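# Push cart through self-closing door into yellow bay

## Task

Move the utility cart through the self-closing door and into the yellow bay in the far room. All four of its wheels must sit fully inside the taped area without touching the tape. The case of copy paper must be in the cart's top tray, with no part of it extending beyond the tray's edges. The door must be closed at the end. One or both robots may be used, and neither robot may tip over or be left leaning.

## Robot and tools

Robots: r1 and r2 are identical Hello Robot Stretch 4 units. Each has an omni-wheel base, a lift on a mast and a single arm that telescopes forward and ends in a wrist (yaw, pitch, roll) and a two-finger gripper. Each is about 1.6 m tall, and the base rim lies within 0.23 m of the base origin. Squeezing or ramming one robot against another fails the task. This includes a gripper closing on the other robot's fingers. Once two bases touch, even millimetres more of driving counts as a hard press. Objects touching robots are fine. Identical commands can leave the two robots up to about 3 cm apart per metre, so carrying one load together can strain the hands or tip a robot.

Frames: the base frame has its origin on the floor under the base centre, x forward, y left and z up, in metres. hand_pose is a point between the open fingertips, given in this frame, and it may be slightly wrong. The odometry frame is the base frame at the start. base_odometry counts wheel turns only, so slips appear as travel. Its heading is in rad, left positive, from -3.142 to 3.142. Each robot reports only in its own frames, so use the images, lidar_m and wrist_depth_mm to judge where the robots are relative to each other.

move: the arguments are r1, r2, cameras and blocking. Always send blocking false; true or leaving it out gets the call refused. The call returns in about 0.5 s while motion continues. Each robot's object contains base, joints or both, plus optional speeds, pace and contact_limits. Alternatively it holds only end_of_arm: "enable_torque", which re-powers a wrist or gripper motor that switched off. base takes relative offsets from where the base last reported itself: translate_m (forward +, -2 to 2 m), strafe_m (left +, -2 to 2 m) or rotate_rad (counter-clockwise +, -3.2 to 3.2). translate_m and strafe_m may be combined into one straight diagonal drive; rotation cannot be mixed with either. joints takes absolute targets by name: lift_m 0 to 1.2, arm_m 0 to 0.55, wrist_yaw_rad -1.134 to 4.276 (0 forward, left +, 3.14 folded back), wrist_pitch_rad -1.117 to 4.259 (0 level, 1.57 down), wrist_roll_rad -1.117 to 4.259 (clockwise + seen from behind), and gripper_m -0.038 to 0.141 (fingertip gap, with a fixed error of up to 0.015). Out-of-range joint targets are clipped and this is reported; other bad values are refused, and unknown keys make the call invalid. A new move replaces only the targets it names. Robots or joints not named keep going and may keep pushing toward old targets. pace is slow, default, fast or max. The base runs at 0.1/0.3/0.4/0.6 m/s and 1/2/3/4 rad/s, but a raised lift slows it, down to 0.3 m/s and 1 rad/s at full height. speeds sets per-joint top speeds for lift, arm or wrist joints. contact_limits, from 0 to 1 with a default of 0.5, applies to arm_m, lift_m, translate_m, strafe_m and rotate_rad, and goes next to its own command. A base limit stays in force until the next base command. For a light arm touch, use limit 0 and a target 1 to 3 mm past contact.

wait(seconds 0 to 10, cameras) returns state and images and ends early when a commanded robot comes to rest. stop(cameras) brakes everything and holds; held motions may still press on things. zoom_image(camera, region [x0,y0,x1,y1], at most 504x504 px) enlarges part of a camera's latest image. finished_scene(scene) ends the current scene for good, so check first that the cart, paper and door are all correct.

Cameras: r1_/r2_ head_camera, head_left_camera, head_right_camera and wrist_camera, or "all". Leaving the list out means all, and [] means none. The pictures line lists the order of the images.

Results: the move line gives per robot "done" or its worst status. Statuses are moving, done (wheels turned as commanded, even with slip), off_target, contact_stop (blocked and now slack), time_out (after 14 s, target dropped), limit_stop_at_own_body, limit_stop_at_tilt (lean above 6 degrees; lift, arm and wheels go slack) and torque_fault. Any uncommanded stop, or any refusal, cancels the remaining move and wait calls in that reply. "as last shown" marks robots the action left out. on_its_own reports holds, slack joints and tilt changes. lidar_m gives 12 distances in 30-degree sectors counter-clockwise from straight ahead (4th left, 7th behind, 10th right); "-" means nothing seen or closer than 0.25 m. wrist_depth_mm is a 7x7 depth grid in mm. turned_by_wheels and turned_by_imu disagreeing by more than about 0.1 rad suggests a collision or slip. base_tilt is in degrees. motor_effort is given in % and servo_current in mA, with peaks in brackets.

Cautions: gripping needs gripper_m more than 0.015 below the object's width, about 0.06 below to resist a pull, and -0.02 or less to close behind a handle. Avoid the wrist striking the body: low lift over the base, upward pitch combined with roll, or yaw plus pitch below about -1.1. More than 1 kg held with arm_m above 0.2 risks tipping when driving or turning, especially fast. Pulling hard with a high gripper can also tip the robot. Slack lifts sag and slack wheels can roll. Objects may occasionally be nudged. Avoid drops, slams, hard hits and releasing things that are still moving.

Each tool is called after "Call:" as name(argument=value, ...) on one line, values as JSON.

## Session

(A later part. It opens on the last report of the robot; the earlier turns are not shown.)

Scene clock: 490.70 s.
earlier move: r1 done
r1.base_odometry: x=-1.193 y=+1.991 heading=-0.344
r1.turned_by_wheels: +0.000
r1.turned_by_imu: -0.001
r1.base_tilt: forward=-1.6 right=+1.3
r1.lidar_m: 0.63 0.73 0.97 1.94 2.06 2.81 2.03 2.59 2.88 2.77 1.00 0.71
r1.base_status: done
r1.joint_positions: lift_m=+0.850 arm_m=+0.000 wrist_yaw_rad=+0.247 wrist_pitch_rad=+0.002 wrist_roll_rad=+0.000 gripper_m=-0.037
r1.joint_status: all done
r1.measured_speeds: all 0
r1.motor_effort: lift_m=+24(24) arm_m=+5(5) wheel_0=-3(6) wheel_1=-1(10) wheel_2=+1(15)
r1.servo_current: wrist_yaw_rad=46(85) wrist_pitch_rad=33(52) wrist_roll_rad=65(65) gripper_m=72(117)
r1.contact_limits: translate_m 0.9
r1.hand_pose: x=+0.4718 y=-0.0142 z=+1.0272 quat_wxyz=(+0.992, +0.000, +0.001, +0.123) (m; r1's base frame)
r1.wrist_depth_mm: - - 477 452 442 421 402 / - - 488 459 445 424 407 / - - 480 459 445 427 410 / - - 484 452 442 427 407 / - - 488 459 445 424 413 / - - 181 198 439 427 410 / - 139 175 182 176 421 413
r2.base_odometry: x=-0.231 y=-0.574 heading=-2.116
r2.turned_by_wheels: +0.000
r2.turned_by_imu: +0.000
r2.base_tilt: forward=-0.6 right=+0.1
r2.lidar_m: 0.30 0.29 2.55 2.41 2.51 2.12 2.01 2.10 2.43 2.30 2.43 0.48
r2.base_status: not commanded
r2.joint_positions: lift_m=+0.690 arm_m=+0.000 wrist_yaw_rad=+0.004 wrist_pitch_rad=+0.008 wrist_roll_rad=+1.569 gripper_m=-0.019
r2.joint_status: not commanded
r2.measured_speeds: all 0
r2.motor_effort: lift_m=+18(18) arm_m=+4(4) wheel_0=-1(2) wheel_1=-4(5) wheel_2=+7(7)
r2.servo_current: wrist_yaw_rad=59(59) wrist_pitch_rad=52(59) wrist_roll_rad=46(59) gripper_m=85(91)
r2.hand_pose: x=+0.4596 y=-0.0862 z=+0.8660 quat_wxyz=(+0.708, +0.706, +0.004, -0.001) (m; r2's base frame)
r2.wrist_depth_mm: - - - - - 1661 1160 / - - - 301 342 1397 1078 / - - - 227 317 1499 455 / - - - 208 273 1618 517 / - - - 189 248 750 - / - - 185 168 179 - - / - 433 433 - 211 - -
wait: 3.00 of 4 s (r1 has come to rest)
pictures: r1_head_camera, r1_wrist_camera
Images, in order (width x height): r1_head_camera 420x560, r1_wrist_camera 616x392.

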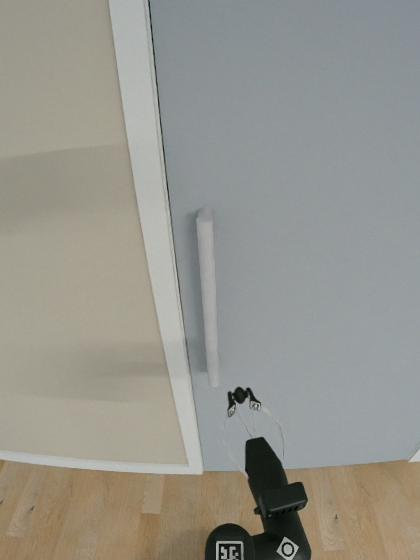

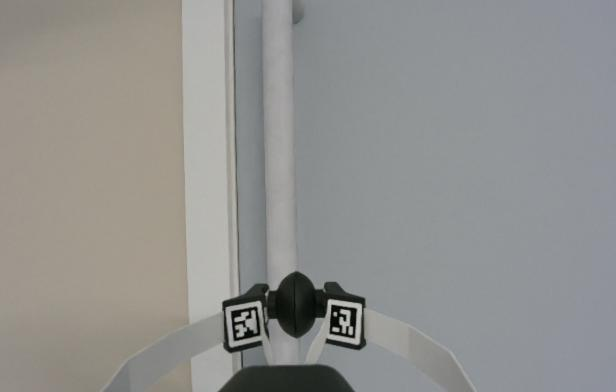

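Call:
move(blocking=false, r1={"base":{"translate_m":0.1,"strafe_m":0.1},"joints":{"wrist_yaw_rad":0,"gripper_m":0.1}}, cameras=[])

Call:
wait(seconds=3, cameras=["r1_wrist_camera"])

Scene clock: 501.17 s.
move: r1 moving
r1.base_odometry: x=-1.164 y=+2.005 heading=-0.344
r1.turned_by_wheels: +0.000
r1.turned_by_imu: +0.000
r1.base_tilt: forward=-1.6 right=+1.3
r1.lidar_m: 0.58 0.68 0.95 1.92 2.02 2.78 2.06 2.60 2.91 2.74 0.97 0.70
r1.base_status: translate_m moving; strafe_m moving
r1.joint_positions: lift_m=+0.850 arm_m=+0.000 wrist_yaw_rad=+0.003 wrist_pitch_rad=+0.002 wrist_roll_rad=+0.000 gripper_m=-0.012
r1.joint_status: wrist_yaw_rad moving; gripper_m moving
r1.measured_speeds: translate_m=+0.089 strafe_m=+0.088 rotate_rad=-0.003 lift_m=+0.000 arm_m=+0.000 wrist_yaw_rad=-0.010 wrist_pitch_rad=+0.000 wrist_roll_rad=+0.000
r1.motor_effort: lift_m=+24(24) arm_m=+4(4) wheel_0=-5(6) wheel_1=+7(10) wheel_2=-7(8)
r1.servo_current: wrist_yaw_rad=39(111) wrist_pitch_rad=46(46) wrist_roll_rad=33(59) gripper_m=65(85)
r1.hand_pose: x=+0.4595 y=-0.0866 z=+1.0272 quat_wxyz=(+1.000, +0.000, +0.001, +0.001) (m; r1's base frame)
r1.wrist_depth_mm: 449 452 449 455 459 462 466 / 449 452 455 462 459 462 469 / 449 452 455 462 462 469 466 / 445 449 455 462 462 466 466 / 445 459 455 459 459 466 469 / 452 455 375 193 462 466 469 / - 139 180 459 153 466 469
r2: as last shown
r2.base_tilt: forward=-0.7 right=+0.1
r2.lidar_m: 0.29 0.26 2.53 2.39 2.53 2.10 2.01 2.10 2.42 2.32 2.41 0.48
r2.motor_effort: lift_m=+18(18) arm_m=+4(4) wheel_0=-1(1) wheel_1=-4(5) wheel_2=+7(7)
r2.servo_current: wrist_yaw_rad=46(65) wrist_pitch_rad=46(52) wrist_roll_rad=52(59) gripper_m=78(85)
r2.wrist_depth_mm: - - - - - 1618 1138 / - - - 300 342 1430 1098 / - - - 228 319 1576 452 / - - - 208 273 1661 517 / - - - 189 248 750 - / - - 185 169 179 - - / - 433 436 - 212 - -
pictures: none
No camera images: "cameras" was empty.

Scene clock: 502.73 s.
earlier move: r1 done
r1.base_odometry: x=-1.065 y=+2.051 heading=-0.344
r1.turned_by_wheels: +0.000
r1.turned_by_imu: +0.000
r1.base_tilt: forward=-1.6 right=+1.3
r1.lidar_m: 0.50 0.62 0.84 1.85 1.94 2.66 2.13 2.54 3.01 2.41 0.87 0.60
r1.base_status: done
r1.joint_positions: lift_m=+0.850 arm_m=+0.000 wrist_yaw_rad=+0.003 wrist_pitch_rad=+0.002 wrist_roll_rad=+0.000 gripper_m=+0.100
r1.joint_status: all done
r1.measured_speeds: all 0
r1.motor_effort: lift_m=+24(24) arm_m=+4(4) wheel_0=-3(7) wheel_1=-1(10) wheel_2=+0(9)
r1.servo_current: wrist_yaw_rad=52(111) wrist_pitch_rad=39(46) wrist_roll_rad=46(59) gripper_m=39(98)
r1.hand_pose: x=+0.4595 y=-0.0866 z=+1.0272 quat_wxyz=(+1.000, +0.000, +0.001, +0.001) (m; r1's base frame)
r1.wrist_depth_mm: 373 373 377 373 373 370 370 / 375 373 375 370 373 373 370 / 373 373 377 375 373 373 373 / 375 375 375 375 373 377 373 / 377 373 375 375 377 373 373 / 377 377 303 375 197 377 377 / 379 377 377 145 377 377 375
r2.base_odometry: x=-0.231 y=-0.574 heading=-2.116
r2.turned_by_wheels: +0.000
r2.turned_by_imu: +0.000
r2.base_tilt: forward=-0.7 right=+0.1
r2.lidar_m: 0.28 0.27 2.54 2.40 2.50 2.11 2.01 2.09 2.42 2.32 2.42 0.48
r2.base_status: not commanded
r2.joint_positions: lift_m=+0.690 arm_m=+0.000 wrist_yaw_rad=+0.004 wrist_pitch_rad=+0.008 wrist_roll_rad=+1.569 gripper_m=-0.019
r2.joint_status: not commanded
r2.measured_speeds: all 0
r2.motor_effort: lift_m=+18(18) arm_m=+4(4) wheel_0=-1(2) wheel_1=-4(5) wheel_2=+7(7)
r2.servo_current: wrist_yaw_rad=46(65) wrist_pitch_rad=52(59) wrist_roll_rad=46(59) gripper_m=78(91)
r2.hand_pose: x=+0.4596 y=-0.0862 z=+0.8660 quat_wxyz=(+0.708, +0.706, +0.004, -0.001) (m; r2's base frame)
r2.wrist_depth_mm: - - - - - 1618 1138 / - - - 303 343 1430 1118 / - - - 229 317 1576 452 / - - - 209 272 1708 517 / - - - 189 247 750 - / - - 185 169 178 - - / - 439 436 - 213 - -
wait: 1.57 of 3 s (r1 has come to rest)
pictures: r1_wrist_camera
Images, in order (width x height): r1_wrist_camera 616x392.

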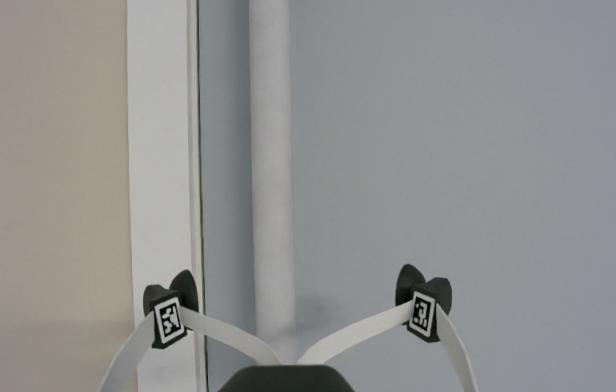

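Call:
move(blocking=false, r1={"base":{"translate_m":0.142,"strafe_m":0.02},"pace":"slow","contact_limits":{"translate_m":0.2}}, cameras=[])

Call:
wait(seconds=5, cameras=["r1_wrist_camera"])

Call:
move(blocking=false, r1={"joints":{"gripper_m":-0.03}}, cameras=[])

Call:
wait(seconds=3, cameras=["r1_wrist_camera","r1_head_camera"])

Scene clock: 509.50 s.
move: r1 moving
r1.base_odometry: x=-1.053 y=+2.049 heading=-0.343
r1.turned_by_wheels: +0.000
r1.turned_by_imu: +0.000
r1.base_tilt: forward=-1.6 right=+1.3
r1.lidar_m: 0.51 0.58 0.83 1.86 1.91 2.65 2.17 2.55 2.98 2.38 0.83 0.61
r1.base_status: translate_m moving; strafe_m moving
r1.joint_positions: lift_m=+0.850 arm_m=+0.000 wrist_yaw_rad=+0.003 wrist_pitch_rad=+0.002 wrist_roll_rad=+0.000 gripper_m=+0.100
r1.joint_status: not commanded
r1.measured_speeds: translate_m=+0.049 strafe_m=+0.007 rotate_rad=+0.001 lift_m=+0.000 arm_m=+0.000 wrist_yaw_rad=+0.000 wrist_pitch_rad=+0.000 wrist_roll_rad=+0.000
r1.motor_effort: lift_m=+24(24) arm_m=+4(4) wheel_0=+2(4) wheel_1=+4(6) wheel_2=-4(7)
r1.servo_current: wrist_yaw_rad=26(72) wrist_pitch_rad=46(52) wrist_roll_rad=39(52) gripper_m=46(52)
r1.contact_limits: translate_m 0.2
r1.hand_pose: x=+0.4595 y=-0.0866 z=+1.0272 quat_wxyz=(+1.000, +0.000, +0.001, +0.001) (m; r1's base frame)
r1.wrist_depth_mm: 359 357 359 359 359 359 362 / 364 359 364 362 362 362 362 / 364 366 362 364 362 364 362 / 364 364 366 366 364 364 362 / 366 368 368 364 364 364 364 / 364 364 290 366 198 364 366 / 370 368 368 145 368 364 368
r2: as last shown
r2.lidar_m: 0.28 0.29 2.52 2.40 2.52 2.09 2.02 2.11 2.43 2.31 2.42 0.48
r2.servo_current: wrist_yaw_rad=59(59) wrist_pitch_rad=52(52) wrist_roll_rad=46(59) gripper_m=85(85)
r2.wrist_depth_mm: - - - - - 1618 1138 / - - - 303 342 1430 1078 / - - - 227 319 1576 455 / - - - 209 272 1708 521 / - - - 189 248 759 - / - - 185 168 179 - - / - 433 436 - 212 - -
pictures: none
No camera images: "cameras" was empty.

Scene clock: 511.70 s.
earlier move: r1 done
r1.base_odometry: x=-0.925 y=+2.022 heading=-0.343
r1.turned_by_wheels: +0.000
r1.turned_by_imu: +0.000
r1.base_tilt: forward=-1.6 right=+1.3
r1.lidar_m: 0.36 0.46 0.63 1.78 1.89 2.61 2.28 2.68 3.02 1.89 0.69 0.47
r1.base_status: done
r1.joint_positions: lift_m=+0.850 arm_m=+0.000 wrist_yaw_rad=+0.003 wrist_pitch_rad=+0.002 wrist_roll_rad=+0.000 gripper_m=+0.100
r1.joint_status: not commanded
r1.measured_speeds: all 0
r1.motor_effort: lift_m=+24(24) arm_m=+4(5) wheel_0=+8(8) wheel_1=+6(7) wheel_2=-8(8)
r1.servo_current: wrist_yaw_rad=52(78) wrist_pitch_rad=39(52) wrist_roll_rad=33(65) gripper_m=52(52)
r1.contact_limits: translate_m 0.2
r1.hand_pose: x=+0.4595 y=-0.0866 z=+1.0272 quat_wxyz=(+1.000, +0.000, +0.001, +0.001) (m; r1's base frame)
r1.wrist_depth_mm: - 234 236 236 238 240 242 / 232 235 234 237 239 241 241 / - 235 236 238 239 242 243 / 233 236 237 162 241 243 243 / - 236 238 240 242 244 244 / 235 188 238 166 193 244 246 / 236 186 239 153 243 244 246
r2.base_odometry: x=-0.231 y=-0.574 heading=-2.116
r2.turned_by_wheels: +0.000
r2.turned_by_imu: +0.000
r2.base_tilt: forward=-0.7 right=+0.1
r2.lidar_m: 0.28 0.28 2.54 2.40 2.53 2.12 2.00 2.12 2.42 2.32 2.43 0.45
r2.base_status: not commanded
r2.joint_positions: lift_m=+0.690 arm_m=+0.000 wrist_yaw_rad=+0.004 wrist_pitch_rad=+0.008 wrist_roll_rad=+1.569 gripper_m=-0.019
r2.joint_status: not commanded
r2.measured_speeds: all 0
r2.motor_effort: lift_m=+18(18) arm_m=+4(4) wheel_0=-1(2) wheel_1=-5(5) wheel_2=+6(7)
r2.servo_current: wrist_yaw_rad=46(59) wrist_pitch_rad=52(59) wrist_roll_rad=46(59) gripper_m=78(91)
r2.hand_pose: x=+0.4596 y=-0.0862 z=+0.8660 quat_wxyz=(+0.708, +0.706, +0.004, -0.001) (m; r2's base frame)
r2.wrist_depth_mm: - - - - - 1661 1138 / - - - 300 343 1430 1078 / - - - 227 317 1576 455 / - - - 208 272 1661 521 / - - - 189 248 750 - / - - 185 168 178 - - / - 436 436 - 212 - -
wait: 2.20 of 5 s (r1 has come to rest)
pictures: r1_wrist_camera
Images, in order (width x height): r1_wrist_camera 616x392.

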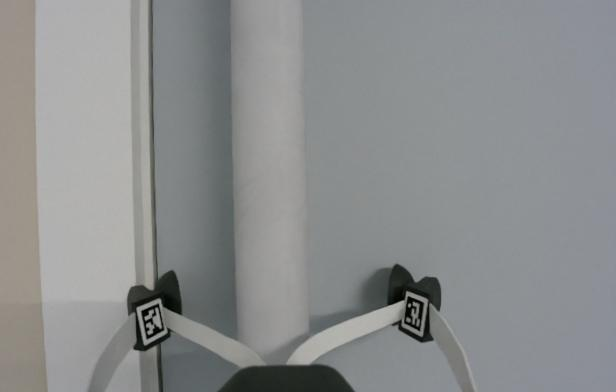

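Scene clock: 512.20 s.
move: r1 moving
r1.base_odometry: x=-0.925 y=+2.022 heading=-0.343
r1.turned_by_wheels: +0.000
r1.turned_by_imu: +0.000
r1.base_tilt: forward=-1.7 right=+1.3
r1.lidar_m: 0.36 0.46 0.65 1.78 1.89 2.61 2.31 2.71 3.03 1.85 0.67 0.47
r1.base_status: not commanded
r1.joint_positions: lift_m=+0.850 arm_m=+0.000 wrist_yaw_rad=+0.003 wrist_pitch_rad=+0.002 wrist_roll_rad=+0.000 gripper_m=+0.084
r1.joint_status: gripper_m moving
r1.measured_speeds: all 0
r1.motor_effort: lift_m=+24(24) arm_m=+4(4) wheel_0=+8(8) wheel_1=+6(7) wheel_2=-8(8)
r1.servo_current: wrist_yaw_rad=65(65) wrist_pitch_rad=39(46) wrist_roll_rad=39(59) gripper_m=143(143)
r1.contact_limits: translate_m 0.2
r1.hand_pose: x=+0.4595 y=-0.0866 z=+1.0272 quat_wxyz=(+1.000, +0.000, +0.001, +0.001) (m; r1's base frame)
r1.wrist_depth_mm: - 235 235 160 237 239 239 / 233 236 236 160 238 239 239 / - 236 236 167 239 241 241 / 235 - 238 159 240 241 242 / 235 237 238 166 240 241 242 / 236 187 212 165 198 243 243 / 236 184 238 145 241 242 243
r2: as last shown
r2.lidar_m: 0.29 0.28 2.55 2.40 2.52 2.10 2.01 2.11 2.42 2.31 2.42 0.46
r2.motor_effort: lift_m=+18(18) arm_m=+4(4) wheel_0=-1(2) wheel_1=-4(5) wheel_2=+6(7)
r2.servo_current: wrist_yaw_rad=39(59) wrist_pitch_rad=52(52) wrist_roll_rad=46(52) gripper_m=85(85)
r2.wrist_depth_mm: - - - - - 1618 1160 / - - - 301 342 1464 1098 / - - - 228 317 1537 455 / - - - 208 272 1708 517 / - - - 189 246 750 - / - - 185 168 179 - - / - 433 436 - 213 - -
pictures: none
No camera images: "cameras" was empty.

Scene clock: 513.70 s.
earlier move: r1 done
r1.base_odometry: x=-0.925 y=+2.022 heading=-0.343
r1.turned_by_wheels: +0.000
r1.turned_by_imu: +0.000
r1.base_tilt: forward=-1.6 right=+1.3
r1.lidar_m: 0.37 0.45 0.66 1.77 1.90 2.63 2.30 2.75 3.02 1.90 0.66 0.45
r1.base_status: not commanded
r1.joint_positions: lift_m=+0.850 arm_m=+0.000 wrist_yaw_rad=+0.003 wrist_pitch_rad=+0.002 wrist_roll_rad=+0.000 gripper_m=-0.029
r1.joint_status: all done
r1.measured_speeds: all 0
r1.motor_effort: lift_m=+24(24) arm_m=+4(5) wheel_0=+3(9) wheel_1=+2(7) wheel_2=+2(8)
r1.servo_current: wrist_yaw_rad=39(72) wrist_pitch_rad=46(52) wrist_roll_rad=52(65) gripper_m=59(221)
r1.contact_limits: translate_m 0.2
r1.hand_pose: x=+0.4595 y=-0.0866 z=+1.0272 quat_wxyz=(+1.000, +0.000, +0.001, +0.001) (m; r1's base frame)
r1.wrist_depth_mm: 233 - 232 152 231 231 230 / 232 234 233 154 232 232 231 / 233 - 234 154 233 232 231 / 234 - 234 154 233 232 233 / 236 - 234 154 234 234 233 / 236 - 187 155 235 234 234 / 236 140 236 153 235 233 233
r2.base_odometry: x=-0.231 y=-0.574 heading=-2.116
r2.turned_by_wheels: +0.000
r2.turned_by_imu: +0.000
r2.base_tilt: forward=-0.7 right=+0.1
r2.lidar_m: 0.28 0.27 2.53 2.39 2.55 2.13 2.03 2.12 2.42 2.30 2.44 0.47
r2.base_status: not commanded
r2.joint_positions: lift_m=+0.690 arm_m=+0.000 wrist_yaw_rad=+0.004 wrist_pitch_rad=+0.008 wrist_roll_rad=+1.569 gripper_m=-0.019
r2.joint_status: not commanded
r2.measured_speeds: all 0
r2.motor_effort: lift_m=+18(18) arm_m=+4(4) wheel_0=-1(2) wheel_1=-4(5) wheel_2=+7(7)
r2.servo_current: wrist_yaw_rad=46(59) wrist_pitch_rad=52(59) wrist_roll_rad=46(59) gripper_m=85(91)
r2.hand_pose: x=+0.4596 y=-0.0862 z=+0.8660 quat_wxyz=(+0.708, +0.706, +0.004, -0.001) (m; r2's base frame)
r2.wrist_depth_mm: - - - - - 1661 1160 / - - - 301 342 1430 1098 / - - - 227 317 1537 455 / - - - 208 271 1661 517 / - - - 189 247 759 - / - - 186 169 179 - - / - 436 433 - 212 - -
wait: 1.50 of 3 s (r1 has come to rest)
pictures: r1_head_camera, r1_wrist_camera
Images, in order (width x height): r1_head_camera 420x560, r1_wrist_camera 616x392.

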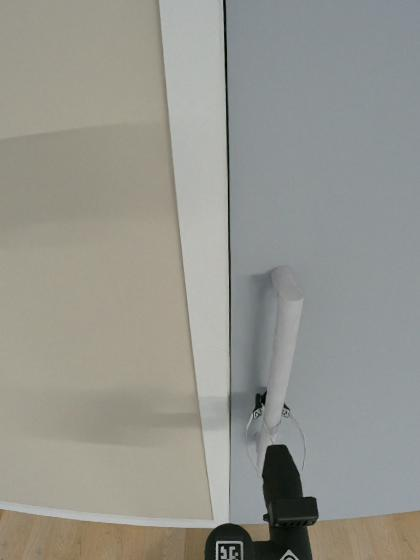

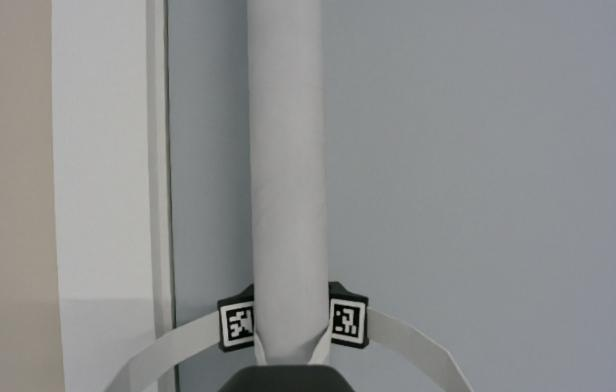

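Call:
move(blocking=false, r1={"base":{"translate_m":-0.204,"strafe_m":-0.1},"joints":{"wrist_yaw_rad":0.2},"speeds":{"wrist_yaw_rad":0.08},"pace":"slow","contact_limits":{"translate_m":0.9}}, cameras=[])

Call:
wait(seconds=5, cameras=["r1_wrist_camera","r1_head_camera"])

Scene clock: 519.30 s.
move: r1 moving
r1.base_odometry: x=-0.938 y=+2.020 heading=-0.344
r1.turned_by_wheels: +0.000
r1.turned_by_imu: -0.001
r1.base_tilt: forward=-1.6 right=+1.2
r1.lidar_m: 0.37 0.48 0.68 1.83 1.92 2.64 2.29 2.72 3.01 1.84 0.67 0.46
r1.base_status: translate_m moving; strafe_m moving
r1.joint_positions: lift_m=+0.850 arm_m=+0.000 wrist_yaw_rad=+0.033 wrist_pitch_rad=+0.002 wrist_roll_rad=+0.000 gripper_m=-0.029
r1.joint_status: wrist_yaw_rad moving
r1.measured_speeds: translate_m=-0.048 strafe_m=-0.024 rotate_rad=+0.001 lift_m=+0.000 arm_m=+0.000 wrist_yaw_rad=+0.080 wrist_pitch_rad=+0.000 wrist_roll_rad=+0.000
r1.motor_effort: lift_m=+24(24) arm_m=+1(4) wheel_0=-4(6) wheel_1=-7(7) wheel_2=+6(8)
r1.servo_current: wrist_yaw_rad=59(72) wrist_pitch_rad=39(46) wrist_roll_rad=52(52) gripper_m=59(65)
r1.contact_limits: translate_m 0.9
r1.hand_pose: x=+0.4620 y=-0.0779 z=+1.0272 quat_wxyz=(+1.000, +0.000, +0.001, +0.016) (m; r1's base frame)
r1.wrist_depth_mm: 244 - 241 160 237 236 235 / 245 - 243 162 239 237 235 / 245 - 242 167 240 238 236 / 247 - 244 162 240 237 237 / 248 - 245 163 241 237 236 / 248 - 210 164 241 238 238 / 249 139 244 161 241 240 238
r2: as last shown
r2.turned_by_imu: +0.001
r2.lidar_m: 0.31 0.28 2.52 2.37 2.51 2.13 2.02 2.13 2.43 2.32 2.41 0.49
r2.motor_effort: lift_m=+18(18) arm_m=+4(4) wheel_0=-1(1) wheel_1=-4(4) wheel_2=+7(7)
r2.servo_current: wrist_yaw_rad=39(52) wrist_pitch_rad=46(59) wrist_roll_rad=46(59) gripper_m=85(91)
r2.wrist_depth_mm: - - - - - 1661 1138 / - - - 301 342 1430 1098 / - - - 227 317 1537 452 / - - - 208 272 1708 521 / - - - 189 248 759 - / - - 185 169 179 - - / - 436 436 - 211 - -
pictures: none
No camera images: "cameras" was empty.

Scene clock: 522.27 s.
earlier move: r1 done
r1.base_odometry: x=-1.150 y=+1.997 heading=-0.342
r1.turned_by_wheels: +0.002
r1.turned_by_imu: -0.007
r1.base_tilt: forward=-1.6 right=+1.3
r1.lidar_m: 0.41 0.67 0.91 1.92 2.03 2.74 2.10 2.58 2.92 2.71 0.88 0.53
r1.base_status: done
r1.joint_positions: lift_m=+0.850 arm_m=+0.000 wrist_yaw_rad=+0.213 wrist_pitch_rad=+0.002 wrist_roll_rad=+0.000 gripper_m=-0.029
r1.joint_status: all done
r1.measured_speeds: all 0
r1.motor_effort: lift_m=+24(24) arm_m=-6(6) wheel_0=+6(10) wheel_1=-4(14) wheel_2=+18(21)
r1.servo_current: wrist_yaw_rad=78(85) wrist_pitch_rad=39(52) wrist_roll_rad=39(59) gripper_m=59(65)
r1.contact_limits: translate_m 0.9
r1.hand_pose: x=+0.4714 y=-0.0246 z=+1.0272 quat_wxyz=(+0.994, +0.000, +0.001, +0.106) (m; r1's base frame)
r1.wrist_depth_mm: - - 246 242 241 238 236 / - - 248 243 242 239 236 / - - 247 175 242 239 238 / - - 247 173 242 241 238 / - - 250 167 243 240 238 / - - 183 171 243 241 238 / - 141 250 166 161 241 240
r2.base_odometry: x=-0.231 y=-0.574 heading=-2.116
r2.turned_by_wheels: +0.000
r2.turned_by_imu: +0.000
r2.base_tilt: forward=-0.7 right=+0.1
r2.lidar_m: 0.28 0.28 2.53 2.40 2.55 2.11 2.02 2.10 2.42 2.31 2.40 0.47
r2.base_status: not commanded
r2.joint_positions: lift_m=+0.690 arm_m=+0.000 wrist_yaw_rad=+0.004 wrist_pitch_rad=+0.008 wrist_roll_rad=+1.569 gripper_m=-0.019
r2.joint_status: not commanded
r2.measured_speeds: all 0
r2.motor_effort: lift_m=+18(18) arm_m=+4(5) wheel_0=-1(2) wheel_1=-4(5) wheel_2=+7(7)
r2.servo_current: wrist_yaw_rad=46(59) wrist_pitch_rad=46(59) wrist_roll_rad=46(59) gripper_m=78(91)
r2.hand_pose: x=+0.4596 y=-0.0862 z=+0.8660 quat_wxyz=(+0.708, +0.706, +0.004, -0.001) (m; r2's base frame)
r2.wrist_depth_mm: - - - - - 1618 1138 / - - - 301 343 1464 1098 / - - - 227 317 1537 455 / - - - 208 272 1661 512 / - - - 188 248 750 - / - - 186 169 179 - - / - 436 436 - 211 - -
wait: 2.97 of 5 s (r1 has come to rest)
pictures: r1_head_camera, r1_wrist_camera
Images, in order (width x height): r1_head_camera 420x560, r1_wrist_camera 616x392.

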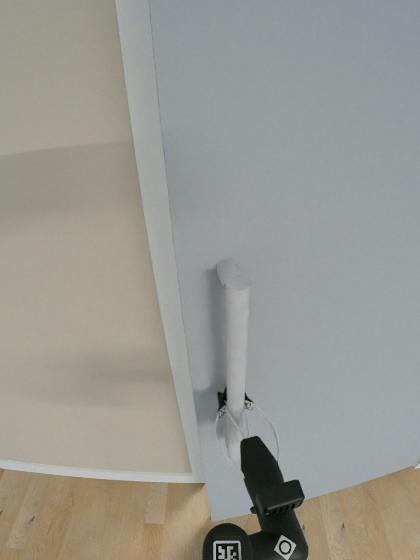

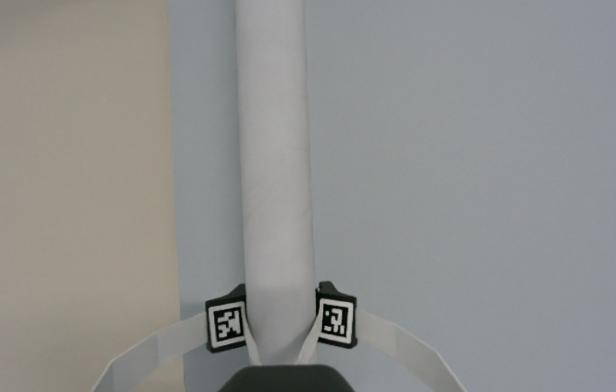

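Call:
move(blocking=false, r1={"base":{"translate_m":-0.17,"strafe_m":-0.16},"joints":{"wrist_yaw_rad":0.47},"speeds":{"wrist_yaw_rad":0.1},"pace":"slow","contact_limits":{"translate_m":0.9}}, cameras=[])

Call:
wait(seconds=5, cameras=["r1_wrist_camera","r1_head_camera"])

Scene clock: 528.03 s.
move: r1 moving
r1.base_odometry: x=-1.162 y=+1.991 heading=-0.340
r1.turned_by_wheels: +0.002
r1.turned_by_imu: +0.002
r1.base_tilt: forward=-1.5 right=+1.2
r1.lidar_m: 0.39 0.69 0.94 1.93 1.99 2.76 2.09 2.59 2.91 2.74 0.87 0.52
r1.base_status: translate_m moving; strafe_m moving
r1.joint_positions: lift_m=+0.850 arm_m=+0.000 wrist_yaw_rad=+0.253 wrist_pitch_rad=+0.002 wrist_roll_rad=+0.000 gripper_m=-0.029
r1.joint_status: wrist_yaw_rad moving
r1.measured_speeds: translate_m=-0.038 strafe_m=-0.035 rotate_rad=-0.001 lift_m=+0.000 arm_m=+0.000 wrist_yaw_rad=+0.097 wrist_pitch_rad=+0.000 wrist_roll_rad=+0.000
r1.motor_effort: lift_m=+24(24) arm_m=-5(6) wheel_0=+12(12) wheel_1=-7(10) wheel_2=+22(22)
r1.servo_current: wrist_yaw_rad=52(78) wrist_pitch_rad=46(46) wrist_roll_rad=46(59) gripper_m=59(59)
r1.contact_limits: translate_m 0.9
r1.hand_pose: x=+0.4722 y=-0.0124 z=+1.0272 quat_wxyz=(+0.992, +0.000, +0.001, +0.126) (m; r1's base frame)
r1.wrist_depth_mm: - - 247 172 239 236 233 / - - 248 171 240 236 233 / - - 250 170 241 236 233 / - - 250 169 240 237 233 / - - 250 165 243 238 235 / - - 183 169 242 238 235 / - 138 250 166 172 238 236
r2: as last shown
r2.base_tilt: forward=-0.7 right=+0.0
r2.lidar_m: 0.27 0.30 2.52 2.39 2.52 2.14 2.01 2.13 2.42 2.33 2.39 0.47
r2.motor_effort: lift_m=+18(18) arm_m=+4(4) wheel_0=-1(2) wheel_1=-4(5) wheel_2=+7(7)
r2.servo_current: wrist_yaw_rad=52(52) wrist_pitch_rad=52(52) wrist_roll_rad=39(59) gripper_m=85(91)
r2.wrist_depth_mm: - - - - - 1661 1138 / - - - 303 342 1464 1098 / - - - 228 317 1576 455 / - - - 209 272 1661 521 / - - - 189 248 759 - / - - 185 169 179 - - / - 439 433 - 211 - -
pictures: none
No camera images: "cameras" was empty.

Scene clock: 531.87 s.
earlier move: r1 done
r1.base_odometry: x=-1.363 y=+1.903 heading=-0.340
r1.turned_by_wheels: +0.000
r1.turned_by_imu: +0.098
r1.base_tilt: forward=-1.5 right=+1.2
r1.lidar_m: 0.39 0.48 1.26 2.09 2.25 3.30 1.92 3.46 2.67 2.33 0.97 0.56
r1.base_status: done
r1.joint_positions: lift_m=+0.850 arm_m=+0.000 wrist_yaw_rad=+0.483 wrist_pitch_rad=+0.002 wrist_roll_rad=+0.000 gripper_m=-0.029
r1.joint_status: all done
r1.measured_speeds: translate_m=+0.000 strafe_m=+0.000 rotate_rad=-0.001 lift_m=+0.000 arm_m=+0.000 wrist_yaw_rad=+0.000 wrist_pitch_rad=+0.000 wrist_roll_rad=+0.000
r1.motor_effort: lift_m=+24(24) arm_m=-5(6) wheel_0=+11(22) wheel_1=-1(11) wheel_2=+12(25)
r1.servo_current: wrist_yaw_rad=78(111) wrist_pitch_rad=46(52) wrist_roll_rad=65(65) gripper_m=65(65)
r1.contact_limits: translate_m 0.9
r1.hand_pose: x=+0.4671 y=+0.0566 z=+1.0272 quat_wxyz=(+0.971, +0.000, +0.001, +0.239) (m; r1's base frame)
r1.wrist_depth_mm: - - 255 236 229 216 208 / - - 256 236 229 218 208 / - - 257 175 230 218 210 / - - 257 172 232 219 210 / - - 259 172 231 219 211 / - - 179 171 229 220 211 / - 141 259 166 154 217 212
r2.base_odometry: x=-0.231 y=-0.574 heading=-2.116
r2.turned_by_wheels: +0.000
r2.turned_by_imu: +0.001
r2.base_tilt: forward=-0.7 right=+0.0
r2.lidar_m: 0.29 0.28 2.54 2.37 2.51 2.11 2.01 2.12 2.41 2.32 2.41 0.47
r2.base_status: not commanded
r2.joint_positions: lift_m=+0.690 arm_m=+0.000 wrist_yaw_rad=+0.004 wrist_pitch_rad=+0.008 wrist_roll_rad=+1.569 gripper_m=-0.019
r2.joint_status: not commanded
r2.measured_speeds: all 0
r2.motor_effort: lift_m=+18(18) arm_m=+4(4) wheel_0=-1(2) wheel_1=-4(5) wheel_2=+7(7)
r2.servo_current: wrist_yaw_rad=46(65) wrist_pitch_rad=52(59) wrist_roll_rad=46(59) gripper_m=85(91)
r2.hand_pose: x=+0.4596 y=-0.0862 z=+0.8660 quat_wxyz=(+0.708, +0.706, +0.004, -0.001) (m; r2's base frame)
r2.wrist_depth_mm: - - - - - 1661 1138 / - - - 301 342 1430 1118 / - - - 227 317 1576 455 / - - - 209 273 1708 521 / - - - 189 248 750 - / - - 186 169 179 - - / - 436 433 - 212 - -
wait: 3.83 of 5 s (r1 has come to rest)
pictures: r1_head_camera, r1_wrist_camera
Images, in order (width x height): r1_head_camera 420x560, r1_wrist_camera 616x392.

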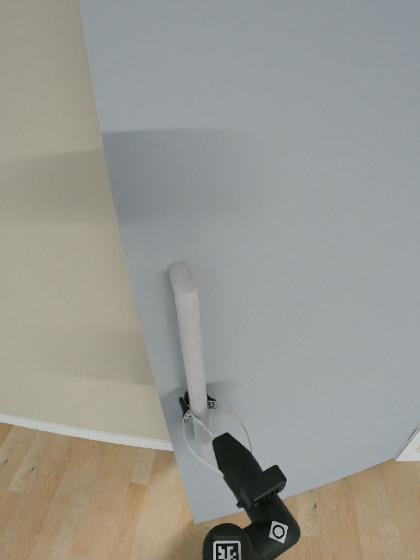

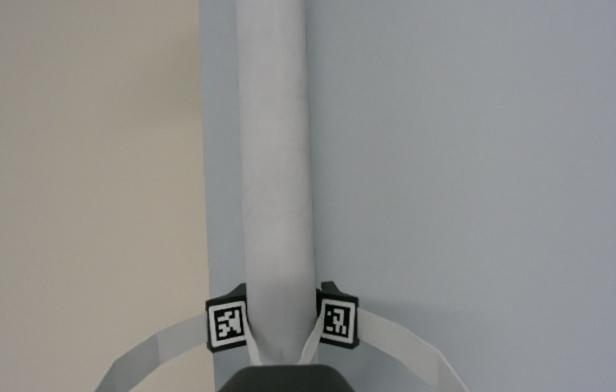

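Call:
move(blocking=false, r1={"base":{"translate_m":-0.14,"strafe_m":-0.185},"joints":{"wrist_yaw_rad":0.7},"speeds":{"wrist_yaw_rad":0.09},"pace":"slow","contact_limits":{"translate_m":0.9}}, cameras=[])

Call:
wait(seconds=5, cameras=["r1_wrist_camera","r1_head_camera"])

Scene clock: 539.03 s.
move: r1 moving
r1.base_odometry: x=-1.374 y=+1.896 heading=-0.338
r1.turned_by_wheels: +0.002
r1.turned_by_imu: +0.002
r1.base_tilt: forward=-1.5 right=+1.2
r1.lidar_m: 0.37 0.47 1.25 2.10 2.27 3.33 1.92 3.46 2.68 2.33 1.00 0.54
r1.base_status: translate_m moving; strafe_m moving
r1.joint_positions: lift_m=+0.850 arm_m=+0.000 wrist_yaw_rad=+0.518 wrist_pitch_rad=+0.002 wrist_roll_rad=+0.000 gripper_m=-0.029
r1.joint_status: wrist_yaw_rad moving
r1.measured_speeds: translate_m=-0.030 strafe_m=-0.039 rotate_rad=+0.000 lift_m=+0.000 arm_m=+0.000 wrist_yaw_rad=+0.091 wrist_pitch_rad=+0.000 wrist_roll_rad=+0.000
r1.motor_effort: lift_m=+24(24) arm_m=-5(6) wheel_0=+14(14) wheel_1=-7(10) wheel_2=+19(20)
r1.servo_current: wrist_yaw_rad=46(78) wrist_pitch_rad=33(46) wrist_roll_rad=46(65) gripper_m=52(59)
r1.contact_limits: translate_m 0.9
r1.hand_pose: x=+0.4649 y=+0.0669 z=+1.0272 quat_wxyz=(+0.967, +0.000, +0.001, +0.256) (m; r1's base frame)
r1.wrist_depth_mm: - - 258 175 228 215 206 / - - 258 172 229 217 206 / - - 259 172 230 217 208 / - - 260 171 232 218 208 / - - 262 170 232 219 209 / - - 181 169 228 219 - / - 138 180 166 164 216 210
r2: as last shown
r2.turned_by_imu: +0.000
r2.base_tilt: forward=-0.6 right=+0.0
r2.lidar_m: 0.28 0.28 2.55 2.41 2.53 2.11 2.02 2.14 2.41 2.30 2.41 0.46
r2.motor_effort: lift_m=+18(18) arm_m=+4(4) wheel_0=-1(2) wheel_1=-4(4) wheel_2=+7(7)
r2.servo_current: wrist_yaw_rad=46(59) wrist_pitch_rad=46(59) wrist_roll_rad=39(52) gripper_m=78(91)
r2.wrist_depth_mm: - - - - - 1661 1138 / - - - 303 343 1464 1098 / - - - 228 315 1576 455 / - - - 208 272 1661 521 / - - - 189 248 750 - / - - 185 168 179 - - / - 436 433 - 212 - -
pictures: none
No camera images: "cameras" was empty.

Scene clock: 542.80 s.
earlier move: r1 done
r1.base_odometry: x=-1.556 y=+1.775 heading=-0.338
r1.turned_by_wheels: +0.000
r1.turned_by_imu: +0.239
r1.base_tilt: forward=-1.5 right=+1.2
r1.lidar_m: 0.38 0.38 1.90 2.31 2.78 1.85 2.06 2.79 2.45 1.50 0.81 0.49
r1.base_status: done
r1.joint_positions: lift_m=+0.850 arm_m=+0.000 wrist_yaw_rad=+0.712 wrist_pitch_rad=+0.002 wrist_roll_rad=+0.000 gripper_m=-0.029
r1.joint_status: all done
r1.measured_speeds: all 0
r1.motor_effort: lift_m=+24(24) arm_m=-5(6) wheel_0=+9(22) wheel_1=-3(11) wheel_2=+13(23)
r1.servo_current: wrist_yaw_rad=78(98) wrist_pitch_rad=39(52) wrist_roll_rad=39(72) gripper_m=59(65)
r1.contact_limits: translate_m 0.9
r1.hand_pose: x=+0.4464 y=+0.1224 z=+1.0272 quat_wxyz=(+0.937, +0.000, +0.001, +0.349) (m; r1's base frame)
r1.wrist_depth_mm: - - - 174 216 193 174 / - - - 172 216 190 174 / - - - 172 218 191 175 / - - - 171 220 192 176 / - - - 170 220 193 177 / - - 185 170 208 193 177 / - 147 180 167 214 187 178
r2.base_odometry: x=-0.231 y=-0.574 heading=-2.116
r2.turned_by_wheels: +0.000
r2.turned_by_imu: +0.001
r2.base_tilt: forward=-0.7 right=+0.1
r2.lidar_m: 0.29 0.26 2.51 2.39 2.51 2.12 2.01 2.11 2.43 2.32 2.41 0.48
r2.base_status: not commanded
r2.joint_positions: lift_m=+0.690 arm_m=+0.000 wrist_yaw_rad=+0.004 wrist_pitch_rad=+0.008 wrist_roll_rad=+1.569 gripper_m=-0.019
r2.joint_status: not commanded
r2.measured_speeds: all 0
r2.motor_effort: lift_m=+18(18) arm_m=+4(4) wheel_0=-1(2) wheel_1=-4(5) wheel_2=+7(7)
r2.servo_current: wrist_yaw_rad=39(59) wrist_pitch_rad=59(59) wrist_roll_rad=39(59) gripper_m=85(91)
r2.hand_pose: x=+0.4596 y=-0.0862 z=+0.8660 quat_wxyz=(+0.708, +0.706, +0.004, -0.001) (m; r2's base frame)
r2.wrist_depth_mm: - - - - - 1618 1138 / - - - 298 342 1430 1098 / - - - 228 317 1576 455 / - - - 208 272 1661 521 / - - - 189 248 750 - / - - 185 169 178 - - / - 433 433 - 211 - -
wait: 3.77 of 5 s (r1 has come to rest)
pictures: r1_head_camera, r1_wrist_camera
Images, in order (width x height): r1_head_camera 420x560, r1_wrist_camera 616x392.

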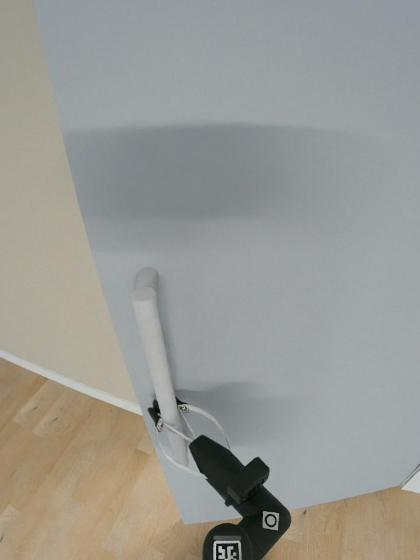

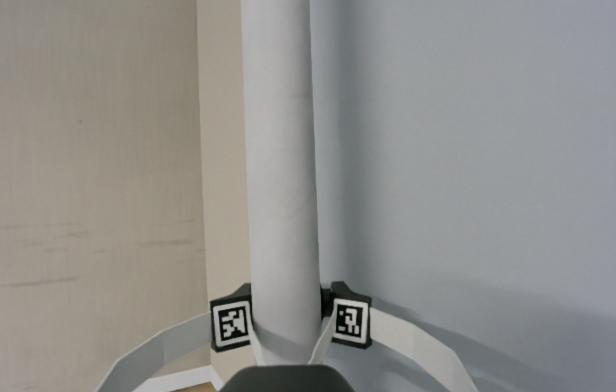

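Call:
move(blocking=false, r1={"base":{"translate_m":-0.11,"strafe_m":-0.2},"joints":{"wrist_yaw_rad":0.9},"speeds":{"wrist_yaw_rad":0.08},"pace":"slow","contact_limits":{"translate_m":0.9}}, cameras=[])

Call:
wait(seconds=5, cameras=["r1_wrist_camera","r1_head_camera","r2_head_camera"])

Scene clock: 549.80 s.
move: r1 moving
r1.base_odometry: x=-1.566 y=+1.766 heading=-0.337
r1.turned_by_wheels: +0.002
r1.turned_by_imu: +0.003
r1.base_tilt: forward=-1.6 right=+1.2
r1.lidar_m: 0.41 0.38 1.85 2.29 2.81 1.89 2.12 2.72 2.44 1.51 0.78 0.52
r1.base_status: translate_m moving; strafe_m moving
r1.joint_positions: lift_m=+0.850 arm_m=+0.000 wrist_yaw_rad=+0.742 wrist_pitch_rad=+0.002 wrist_roll_rad=+0.000 gripper_m=-0.029
r1.joint_status: wrist_yaw_rad moving
r1.measured_speeds: translate_m=-0.025 strafe_m=-0.042 rotate_rad=+0.001 lift_m=+0.000 arm_m=+0.000 wrist_yaw_rad=+0.086 wrist_pitch_rad=+0.000 wrist_roll_rad=+0.000
r1.motor_effort: lift_m=+24(24) arm_m=-5(5) wheel_0=+15(15) wheel_1=-11(11) wheel_2=+16(18)
r1.servo_current: wrist_yaw_rad=52(124) wrist_pitch_rad=46(46) wrist_roll_rad=65(78) gripper_m=65(65)
r1.contact_limits: translate_m 0.9
r1.hand_pose: x=+0.4427 y=+0.1305 z=+1.0272 quat_wxyz=(+0.932, +0.000, +0.001, +0.363) (m; r1's base frame)
r1.wrist_depth_mm: - - - 173 215 190 171 / - - - 171 216 189 172 / - - - 171 216 190 174 / - - - 171 219 190 175 / - - - 169 219 191 175 / - - 186 169 207 196 176 / - 146 183 167 212 186 176
r2: as last shown
r2.turned_by_imu: +0.000
r2.base_tilt: forward=-0.6 right=+0.0
r2.lidar_m: 0.29 0.28 2.56 2.40 2.51 2.11 1.99 2.08 2.42 2.30 2.42 0.46
r2.motor_effort: lift_m=+18(18) arm_m=+4(4) wheel_0=-1(1) wheel_1=-4(5) wheel_2=+7(7)
r2.servo_current: wrist_yaw_rad=59(59) wrist_pitch_rad=52(52) wrist_roll_rad=46(59) gripper_m=85(85)
r2.wrist_depth_mm: - - - - - 1708 1118 / - - - 301 343 1464 1060 / - - - 228 317 1576 452 / - - - 208 273 1661 517 / - - - 189 248 750 - / - - 185 168 179 - - / - 433 433 - 213 - -
pictures: none
No camera images: "cameras" was empty.

Scene clock: 553.23 s.
earlier move: r1 done
r1.base_odometry: x=-1.726 y=+1.622 heading=-0.337
r1.turned_by_wheels: -0.001
r1.turned_by_imu: +0.372
r1.base_tilt: forward=-1.5 right=+1.2
r1.lidar_m: 0.37 0.40 2.44 2.69 2.04 1.96 2.84 2.31 1.72 0.86 0.49 0.40
r1.base_status: done
r1.joint_positions: lift_m=+0.850 arm_m=+0.000 wrist_yaw_rad=+0.906 wrist_pitch_rad=+0.002 wrist_roll_rad=+0.000 gripper_m=-0.029
r1.joint_status: all done
r1.measured_speeds: all 0
r1.motor_effort: lift_m=+24(24) arm_m=-7(7) wheel_0=+6(20) wheel_1=-6(14) wheel_2=+12(26)
r1.servo_current: wrist_yaw_rad=46(124) wrist_pitch_rad=46(52) wrist_roll_rad=46(78) gripper_m=59(65)
r1.contact_limits: translate_m 0.9
r1.hand_pose: x=+0.4179 y=+0.1730 z=+1.0272 quat_wxyz=(+0.899, +0.000, +0.001, +0.437) (m; r1's base frame)
r1.wrist_depth_mm: - - - 175 223 168 - / - - - 178 224 171 - / - - - 178 227 178 145 / - - - 177 229 172 150 / - - - 177 230 174 151 / - - - 179 182 173 151 / - - 177 176 213 156 -
r2.base_odometry: x=-0.231 y=-0.574 heading=-2.116
r2.turned_by_wheels: +0.000
r2.turned_by_imu: +0.000
r2.base_tilt: forward=-0.7 right=+0.0
r2.lidar_m: 0.28 0.25 2.54 2.40 2.53 2.13 2.02 2.09 2.44 2.31 2.41 0.47
r2.base_status: not commanded
r2.joint_positions: lift_m=+0.690 arm_m=+0.000 wrist_yaw_rad=+0.004 wrist_pitch_rad=+0.008 wrist_roll_rad=+1.569 gripper_m=-0.019
r2.joint_status: not commanded
r2.measured_speeds: all 0
r2.motor_effort: lift_m=+18(18) arm_m=+4(4) wheel_0=-1(2) wheel_1=-4(5) wheel_2=+7(7)
r2.servo_current: wrist_yaw_rad=46(65) wrist_pitch_rad=46(59) wrist_roll_rad=46(65) gripper_m=78(85)
r2.hand_pose: x=+0.4596 y=-0.0862 z=+0.8660 quat_wxyz=(+0.708, +0.706, +0.004, -0.001) (m; r2's base frame)
r2.wrist_depth_mm: - - - - - 1618 1138 / - - - 301 343 1430 1078 / - - - 228 315 1537 455 / - - - 208 272 1661 525 / - - - 189 247 759 - / - - 185 169 179 - - / - 436 433 - 212 - -
wait: 3.43 of 5 s (r1 has come to rest)
pictures: r1_head_camera, r1_wrist_camera, r2_head_camera
Images, in order (width x height): r1_head_camera 420x560, r1_wrist_camera 616x392, r2_head_camera 420x560.

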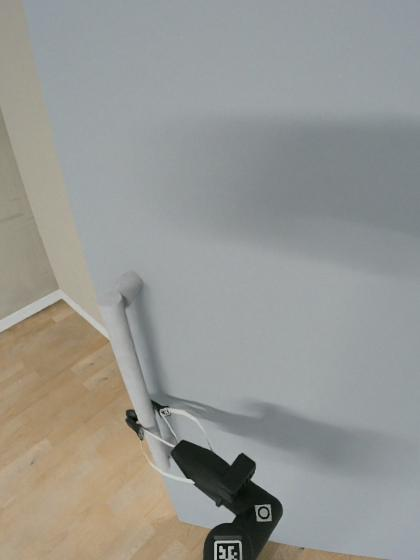

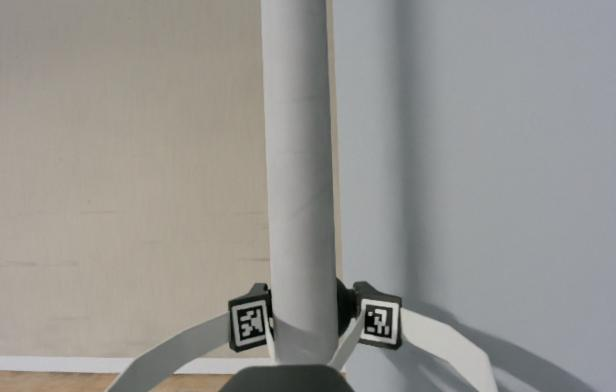

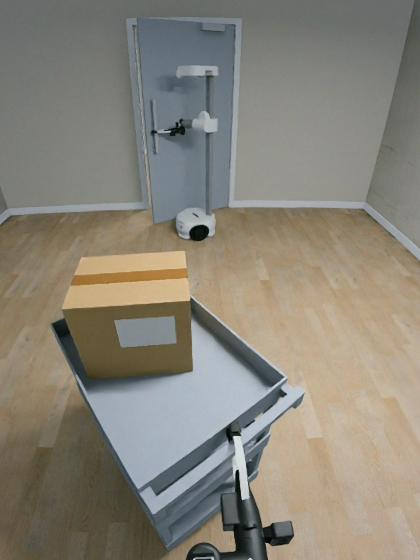

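Call:
move(blocking=false, r1={"joints":{"gripper_m":0.08}}, cameras=[])

Call:
wait(seconds=2, cameras=[])

Call:
move(blocking=false, r1={"base":{"translate_m":-0.15,"strafe_m":-0.12}}, cameras=[])

Call:
wait(seconds=3, cameras=["r1_wrist_camera","r1_head_camera","r2_head_camera"])

Scene clock: 590.90 s.
move: r1 moving
r1.base_odometry: x=-1.726 y=+1.622 heading=-0.337
r1.turned_by_wheels: +0.000
r1.turned_by_imu: -0.001
r1.base_tilt: forward=-1.6 right=+1.2
r1.lidar_m: 0.39 0.39 2.42 2.72 2.03 1.97 2.81 2.31 1.72 0.87 0.51 0.39
r1.base_status: not commanded
r1.joint_positions: lift_m=+0.850 arm_m=+0.000 wrist_yaw_rad=+0.903 wrist_pitch_rad=+0.002 wrist_roll_rad=+0.000 gripper_m=-0.004
r1.joint_status: gripper_m moving
r1.measured_speeds: translate_m=+0.000 strafe_m=+0.000 rotate_rad=+0.000 lift_m=+0.000 arm_m=+0.000 wrist_yaw_rad=-0.006 wrist_pitch_rad=+0.000 wrist_roll_rad=+0.000
r1.motor_effort: lift_m=+24(24) arm_m=-7(7) wheel_0=+6(7) wheel_1=-6(6) wheel_2=+11(12)
r1.servo_current: wrist_yaw_rad=52(59) wrist_pitch_rad=39(46) wrist_roll_rad=52(59) gripper_m=26(59)
r1.contact_limits: translate_m 0.9
r1.hand_pose: x=+0.4184 y=+0.1723 z=+1.0272 quat_wxyz=(+0.900, +0.000, +0.001, +0.436) (m; r1's base frame)
r1.wrist_depth_mm: - - - 180 228 179 - / - - - 181 229 175 - / - - - 182 232 181 - / - - - 182 233 177 154 / - - - 181 235 178 155 / - - - 181 185 178 - / - - 168 180 216 161 -
r2: as last shown
r2.turned_by_imu: +0.001
r2.base_tilt: forward=-0.7 right=+0.1
r2.lidar_m: 0.29 0.29 2.51 2.39 2.55 2.10 2.02 2.09 2.43 2.31 2.41 0.49
r2.motor_effort: lift_m=+18(18) arm_m=+4(4) wheel_0=-1(1) wheel_1=-4(5) wheel_2=+7(7)
r2.servo_current: wrist_yaw_rad=46(59) wrist_pitch_rad=52(52) wrist_roll_rad=52(59) gripper_m=85(91)
r2.wrist_depth_mm: - - - - - 1618 1160 / - - - 301 343 1430 1098 / - - - 229 315 1576 452 / - - - 208 272 1661 521 / - - - 189 247 768 - / - - 185 169 179 - - / - 436 436 - 212 - -
pictures: none
No camera images: "cameras" was empty.

Scene clock: 592.20 s.
earlier move: r1 done
r1.base_odometry: x=-1.726 y=+1.622 heading=-0.338
r1.turned_by_wheels: -0.001
r1.turned_by_imu: -0.001
r1.base_tilt: forward=-1.6 right=+1.2
r1.lidar_m: 0.62 1.25 2.43 2.71 2.02 1.99 2.85 2.32 1.74 0.88 0.63 0.56
r1.base_status: not commanded
r1.joint_positions: lift_m=+0.850 arm_m=+0.000 wrist_yaw_rad=+0.898 wrist_pitch_rad=+0.002 wrist_roll_rad=+0.000 gripper_m=+0.080
r1.joint_status: all done
r1.measured_speeds: all 0
r1.motor_effort: lift_m=+24(24) arm_m=-4(7) wheel_0=+1(7) wheel_1=+0(6) wheel_2=-1(12)
r1.servo_current: wrist_yaw_rad=46(72) wrist_pitch_rad=39(46) wrist_roll_rad=46(65) gripper_m=39(78)
r1.contact_limits: translate_m 0.9
r1.hand_pose: x=+0.4190 y=+0.1711 z=+1.0272 quat_wxyz=(+0.901, +0.000, +0.001, +0.434) (m; r1's base frame)
r1.wrist_depth_mm: - - - - - - - / - - - - - - - / - - - - - - - / - - - - - - - / - - - - - - - / - - 198 - 195 - - / - - - 143 - - -
r2.base_odometry: x=-0.231 y=-0.574 heading=-2.116
r2.turned_by_wheels: +0.000
r2.turned_by_imu: +0.000
r2.base_tilt: forward=-0.7 right=+0.0
r2.lidar_m: 0.29 0.28 2.53 2.38 2.51 2.12 2.01 2.12 2.40 2.31 2.42 0.50
r2.base_status: not commanded
r2.joint_positions: lift_m=+0.690 arm_m=+0.000 wrist_yaw_rad=+0.004 wrist_pitch_rad=+0.008 wrist_roll_rad=+1.569 gripper_m=-0.019
r2.joint_status: not commanded
r2.measured_speeds: all 0
r2.motor_effort: lift_m=+17(18) arm_m=+4(4) wheel_0=-1(1) wheel_1=-4(5) wheel_2=+6(7)
r2.servo_current: wrist_yaw_rad=52(59) wrist_pitch_rad=46(59) wrist_roll_rad=39(65) gripper_m=85(91)
r2.hand_pose: x=+0.4596 y=-0.0862 z=+0.8660 quat_wxyz=(+0.708, +0.706, +0.004, -0.001) (m; r2's base frame)
r2.wrist_depth_mm: - - - - - 1661 1138 / - - - 301 342 1430 1098 / - - - 228 319 1537 452 / - - - 208 273 1661 521 / - - - 189 247 750 - / - - 186 169 178 - - / - 436 436 - 213 - -
wait: 1.30 of 2 s (r1 has come to rest)
pictures: none
No camera images: "cameras" was empty.

Scene clock: 592.70 s.
move: r1 moving
r1.base_odometry: x=-1.758 y=+1.611 heading=-0.338
r1.turned_by_wheels: +0.000
r1.turned_by_imu: +0.000
r1.base_tilt: forward=-1.6 right=+1.3
r1.lidar_m: 0.64 1.28 2.47 2.77 2.00 1.96 2.77 2.29 1.72 0.88 0.65 0.61
r1.base_status: translate_m moving; strafe_m moving
r1.joint_positions: lift_m=+0.850 arm_m=+0.000 wrist_yaw_rad=+0.898 wrist_pitch_rad=+0.002 wrist_roll_rad=+0.000 gripper_m=+0.080
r1.joint_status: not commanded
r1.measured_speeds: translate_m=-0.102 strafe_m=-0.081 rotate_rad=-0.006 lift_m=+0.000 arm_m=+0.000 wrist_yaw_rad=+0.000 wrist_pitch_rad=+0.000 wrist_roll_rad=+0.000
r1.motor_effort: lift_m=+24(24) arm_m=-4(4) wheel_0=+4(6) wheel_1=-8(9) wheel_2=+8(8)
r1.servo_current: wrist_yaw_rad=52(72) wrist_pitch_rad=39(52) wrist_roll_rad=39(46) gripper_m=39(46)
r1.hand_pose: x=+0.4190 y=+0.1711 z=+1.0272 quat_wxyz=(+0.901, +0.000, +0.001, +0.434) (m; r1's base frame)
r1.wrist_depth_mm: - - - - - - - / - - - - - - - / - - - - - - - / - - - - - - - / - - - - - - - / - - 197 - 195 - - / - - - 143 - - -
r2: as last shown
r2.base_tilt: forward=-0.6 right=+0.1
r2.lidar_m: 0.30 0.26 2.55 2.39 2.54 2.10 2.02 2.11 2.41 2.32 2.42 0.49
r2.motor_effort: lift_m=+18(18) arm_m=+4(4) wheel_0=-1(1) wheel_1=-4(4) wheel_2=+7(7)
r2.servo_current: wrist_yaw_rad=52(59) wrist_pitch_rad=46(52) wrist_roll_rad=52(52) gripper_m=78(85)
r2.wrist_depth_mm: - - - - - 1576 1138 / - - - 303 342 1464 1078 / - - - 226 319 1537 452 / - - - 208 273 1661 521 / - - - 189 248 759 - / - - 185 169 179 - - / - 436 433 - 212 - -
pictures: none
No camera images: "cameras" was empty.

Scene clock: 594.20 s.
earlier move: r1 done
r1.base_odometry: x=-1.908 y=+1.559 heading=-0.338
r1.turned_by_wheels: +0.000
r1.turned_by_imu: -0.001
r1.base_tilt: forward=-1.6 right=+1.3
r1.lidar_m: 0.77 1.31 2.62 2.90 1.99 2.17 2.61 2.13 1.79 0.88 0.74 0.71
r1.base_status: done
r1.joint_positions: lift_m=+0.850 arm_m=+0.000 wrist_yaw_rad=+0.898 wrist_pitch_rad=+0.002 wrist_roll_rad=+0.000 gripper_m=+0.080
r1.joint_status: not commanded
r1.measured_speeds: all 0
r1.motor_effort: lift_m=+24(24) arm_m=-4(4) wheel_0=+2(7) wheel_1=+1(10) wheel_2=+1(9)
r1.servo_current: wrist_yaw_rad=39(72) wrist_pitch_rad=33(52) wrist_roll_rad=39(65) gripper_m=39(46)
r1.hand_pose: x=+0.4190 y=+0.1711 z=+1.0272 quat_wxyz=(+0.901, +0.000, +0.001, +0.434) (m; r1's base frame)
r1.wrist_depth_mm: - - - - - - - / - - - - - - - / - - - - - - - / - - - - - - - / - - - - - - - / - - 197 - 195 - - / - - - 143 - - -
r2.base_odometry: x=-0.231 y=-0.574 heading=-2.116
r2.turned_by_wheels: +0.000
r2.turned_by_imu: +0.000
r2.base_tilt: forward=-0.7 right=+0.0
r2.lidar_m: 0.28 0.25 2.54 2.40 2.53 2.09 2.01 2.08 2.43 2.31 2.42 0.48
r2.base_status: not commanded
r2.joint_positions: lift_m=+0.690 arm_m=+0.000 wrist_yaw_rad=+0.004 wrist_pitch_rad=+0.008 wrist_roll_rad=+1.569 gripper_m=-0.019
r2.joint_status: not commanded
r2.measured_speeds: all 0
r2.motor_effort: lift_m=+18(18) arm_m=+5(5) wheel_0=-1(1) wheel_1=-4(5) wheel_2=+7(7)
r2.servo_current: wrist_yaw_rad=46(59) wrist_pitch_rad=59(59) wrist_roll_rad=52(59) gripper_m=78(91)
r2.hand_pose: x=+0.4596 y=-0.0862 z=+0.8660 quat_wxyz=(+0.708, +0.706, +0.004, -0.001) (m; r2's base frame)
r2.wrist_depth_mm: - - - - - 1618 1160 / - - - 301 342 1430 1098 / - - - 228 317 1576 455 / - - - 209 273 1756 517 / - - - 189 248 759 - / - - 186 168 179 - - / - 436 433 - 212 - -
wait: 1.50 of 3 s (r1 has come to rest)
pictures: r1_head_camera, r1_wrist_camera, r2_head_camera
Images, in order (width x height): r1_head_camera 420x560, r1_wrist_camera 616x392, r2_head_camera 420x560.

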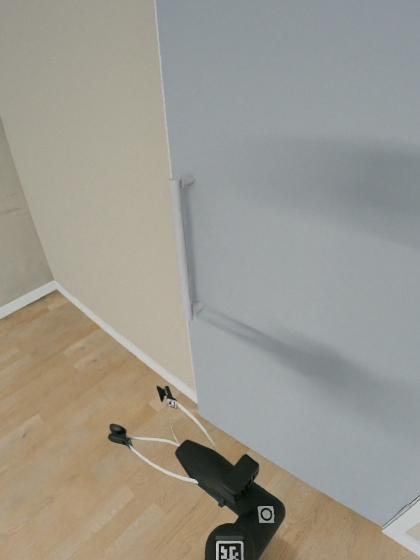

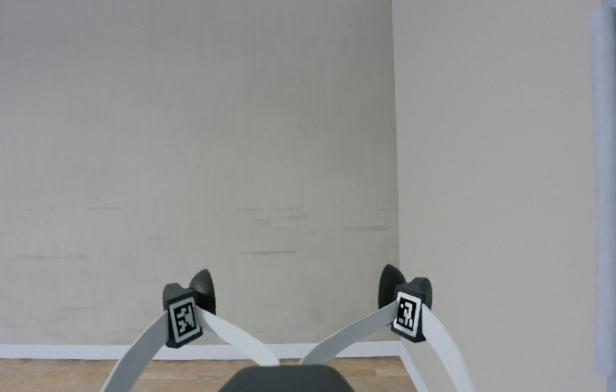

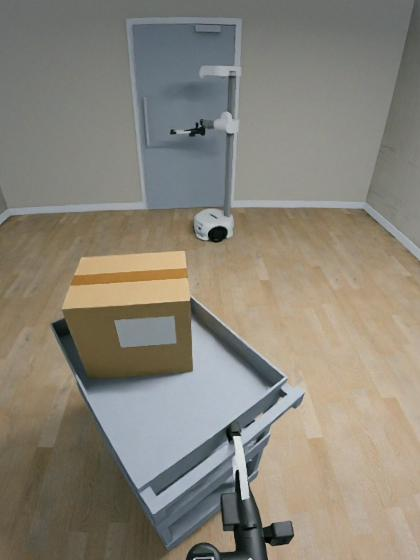

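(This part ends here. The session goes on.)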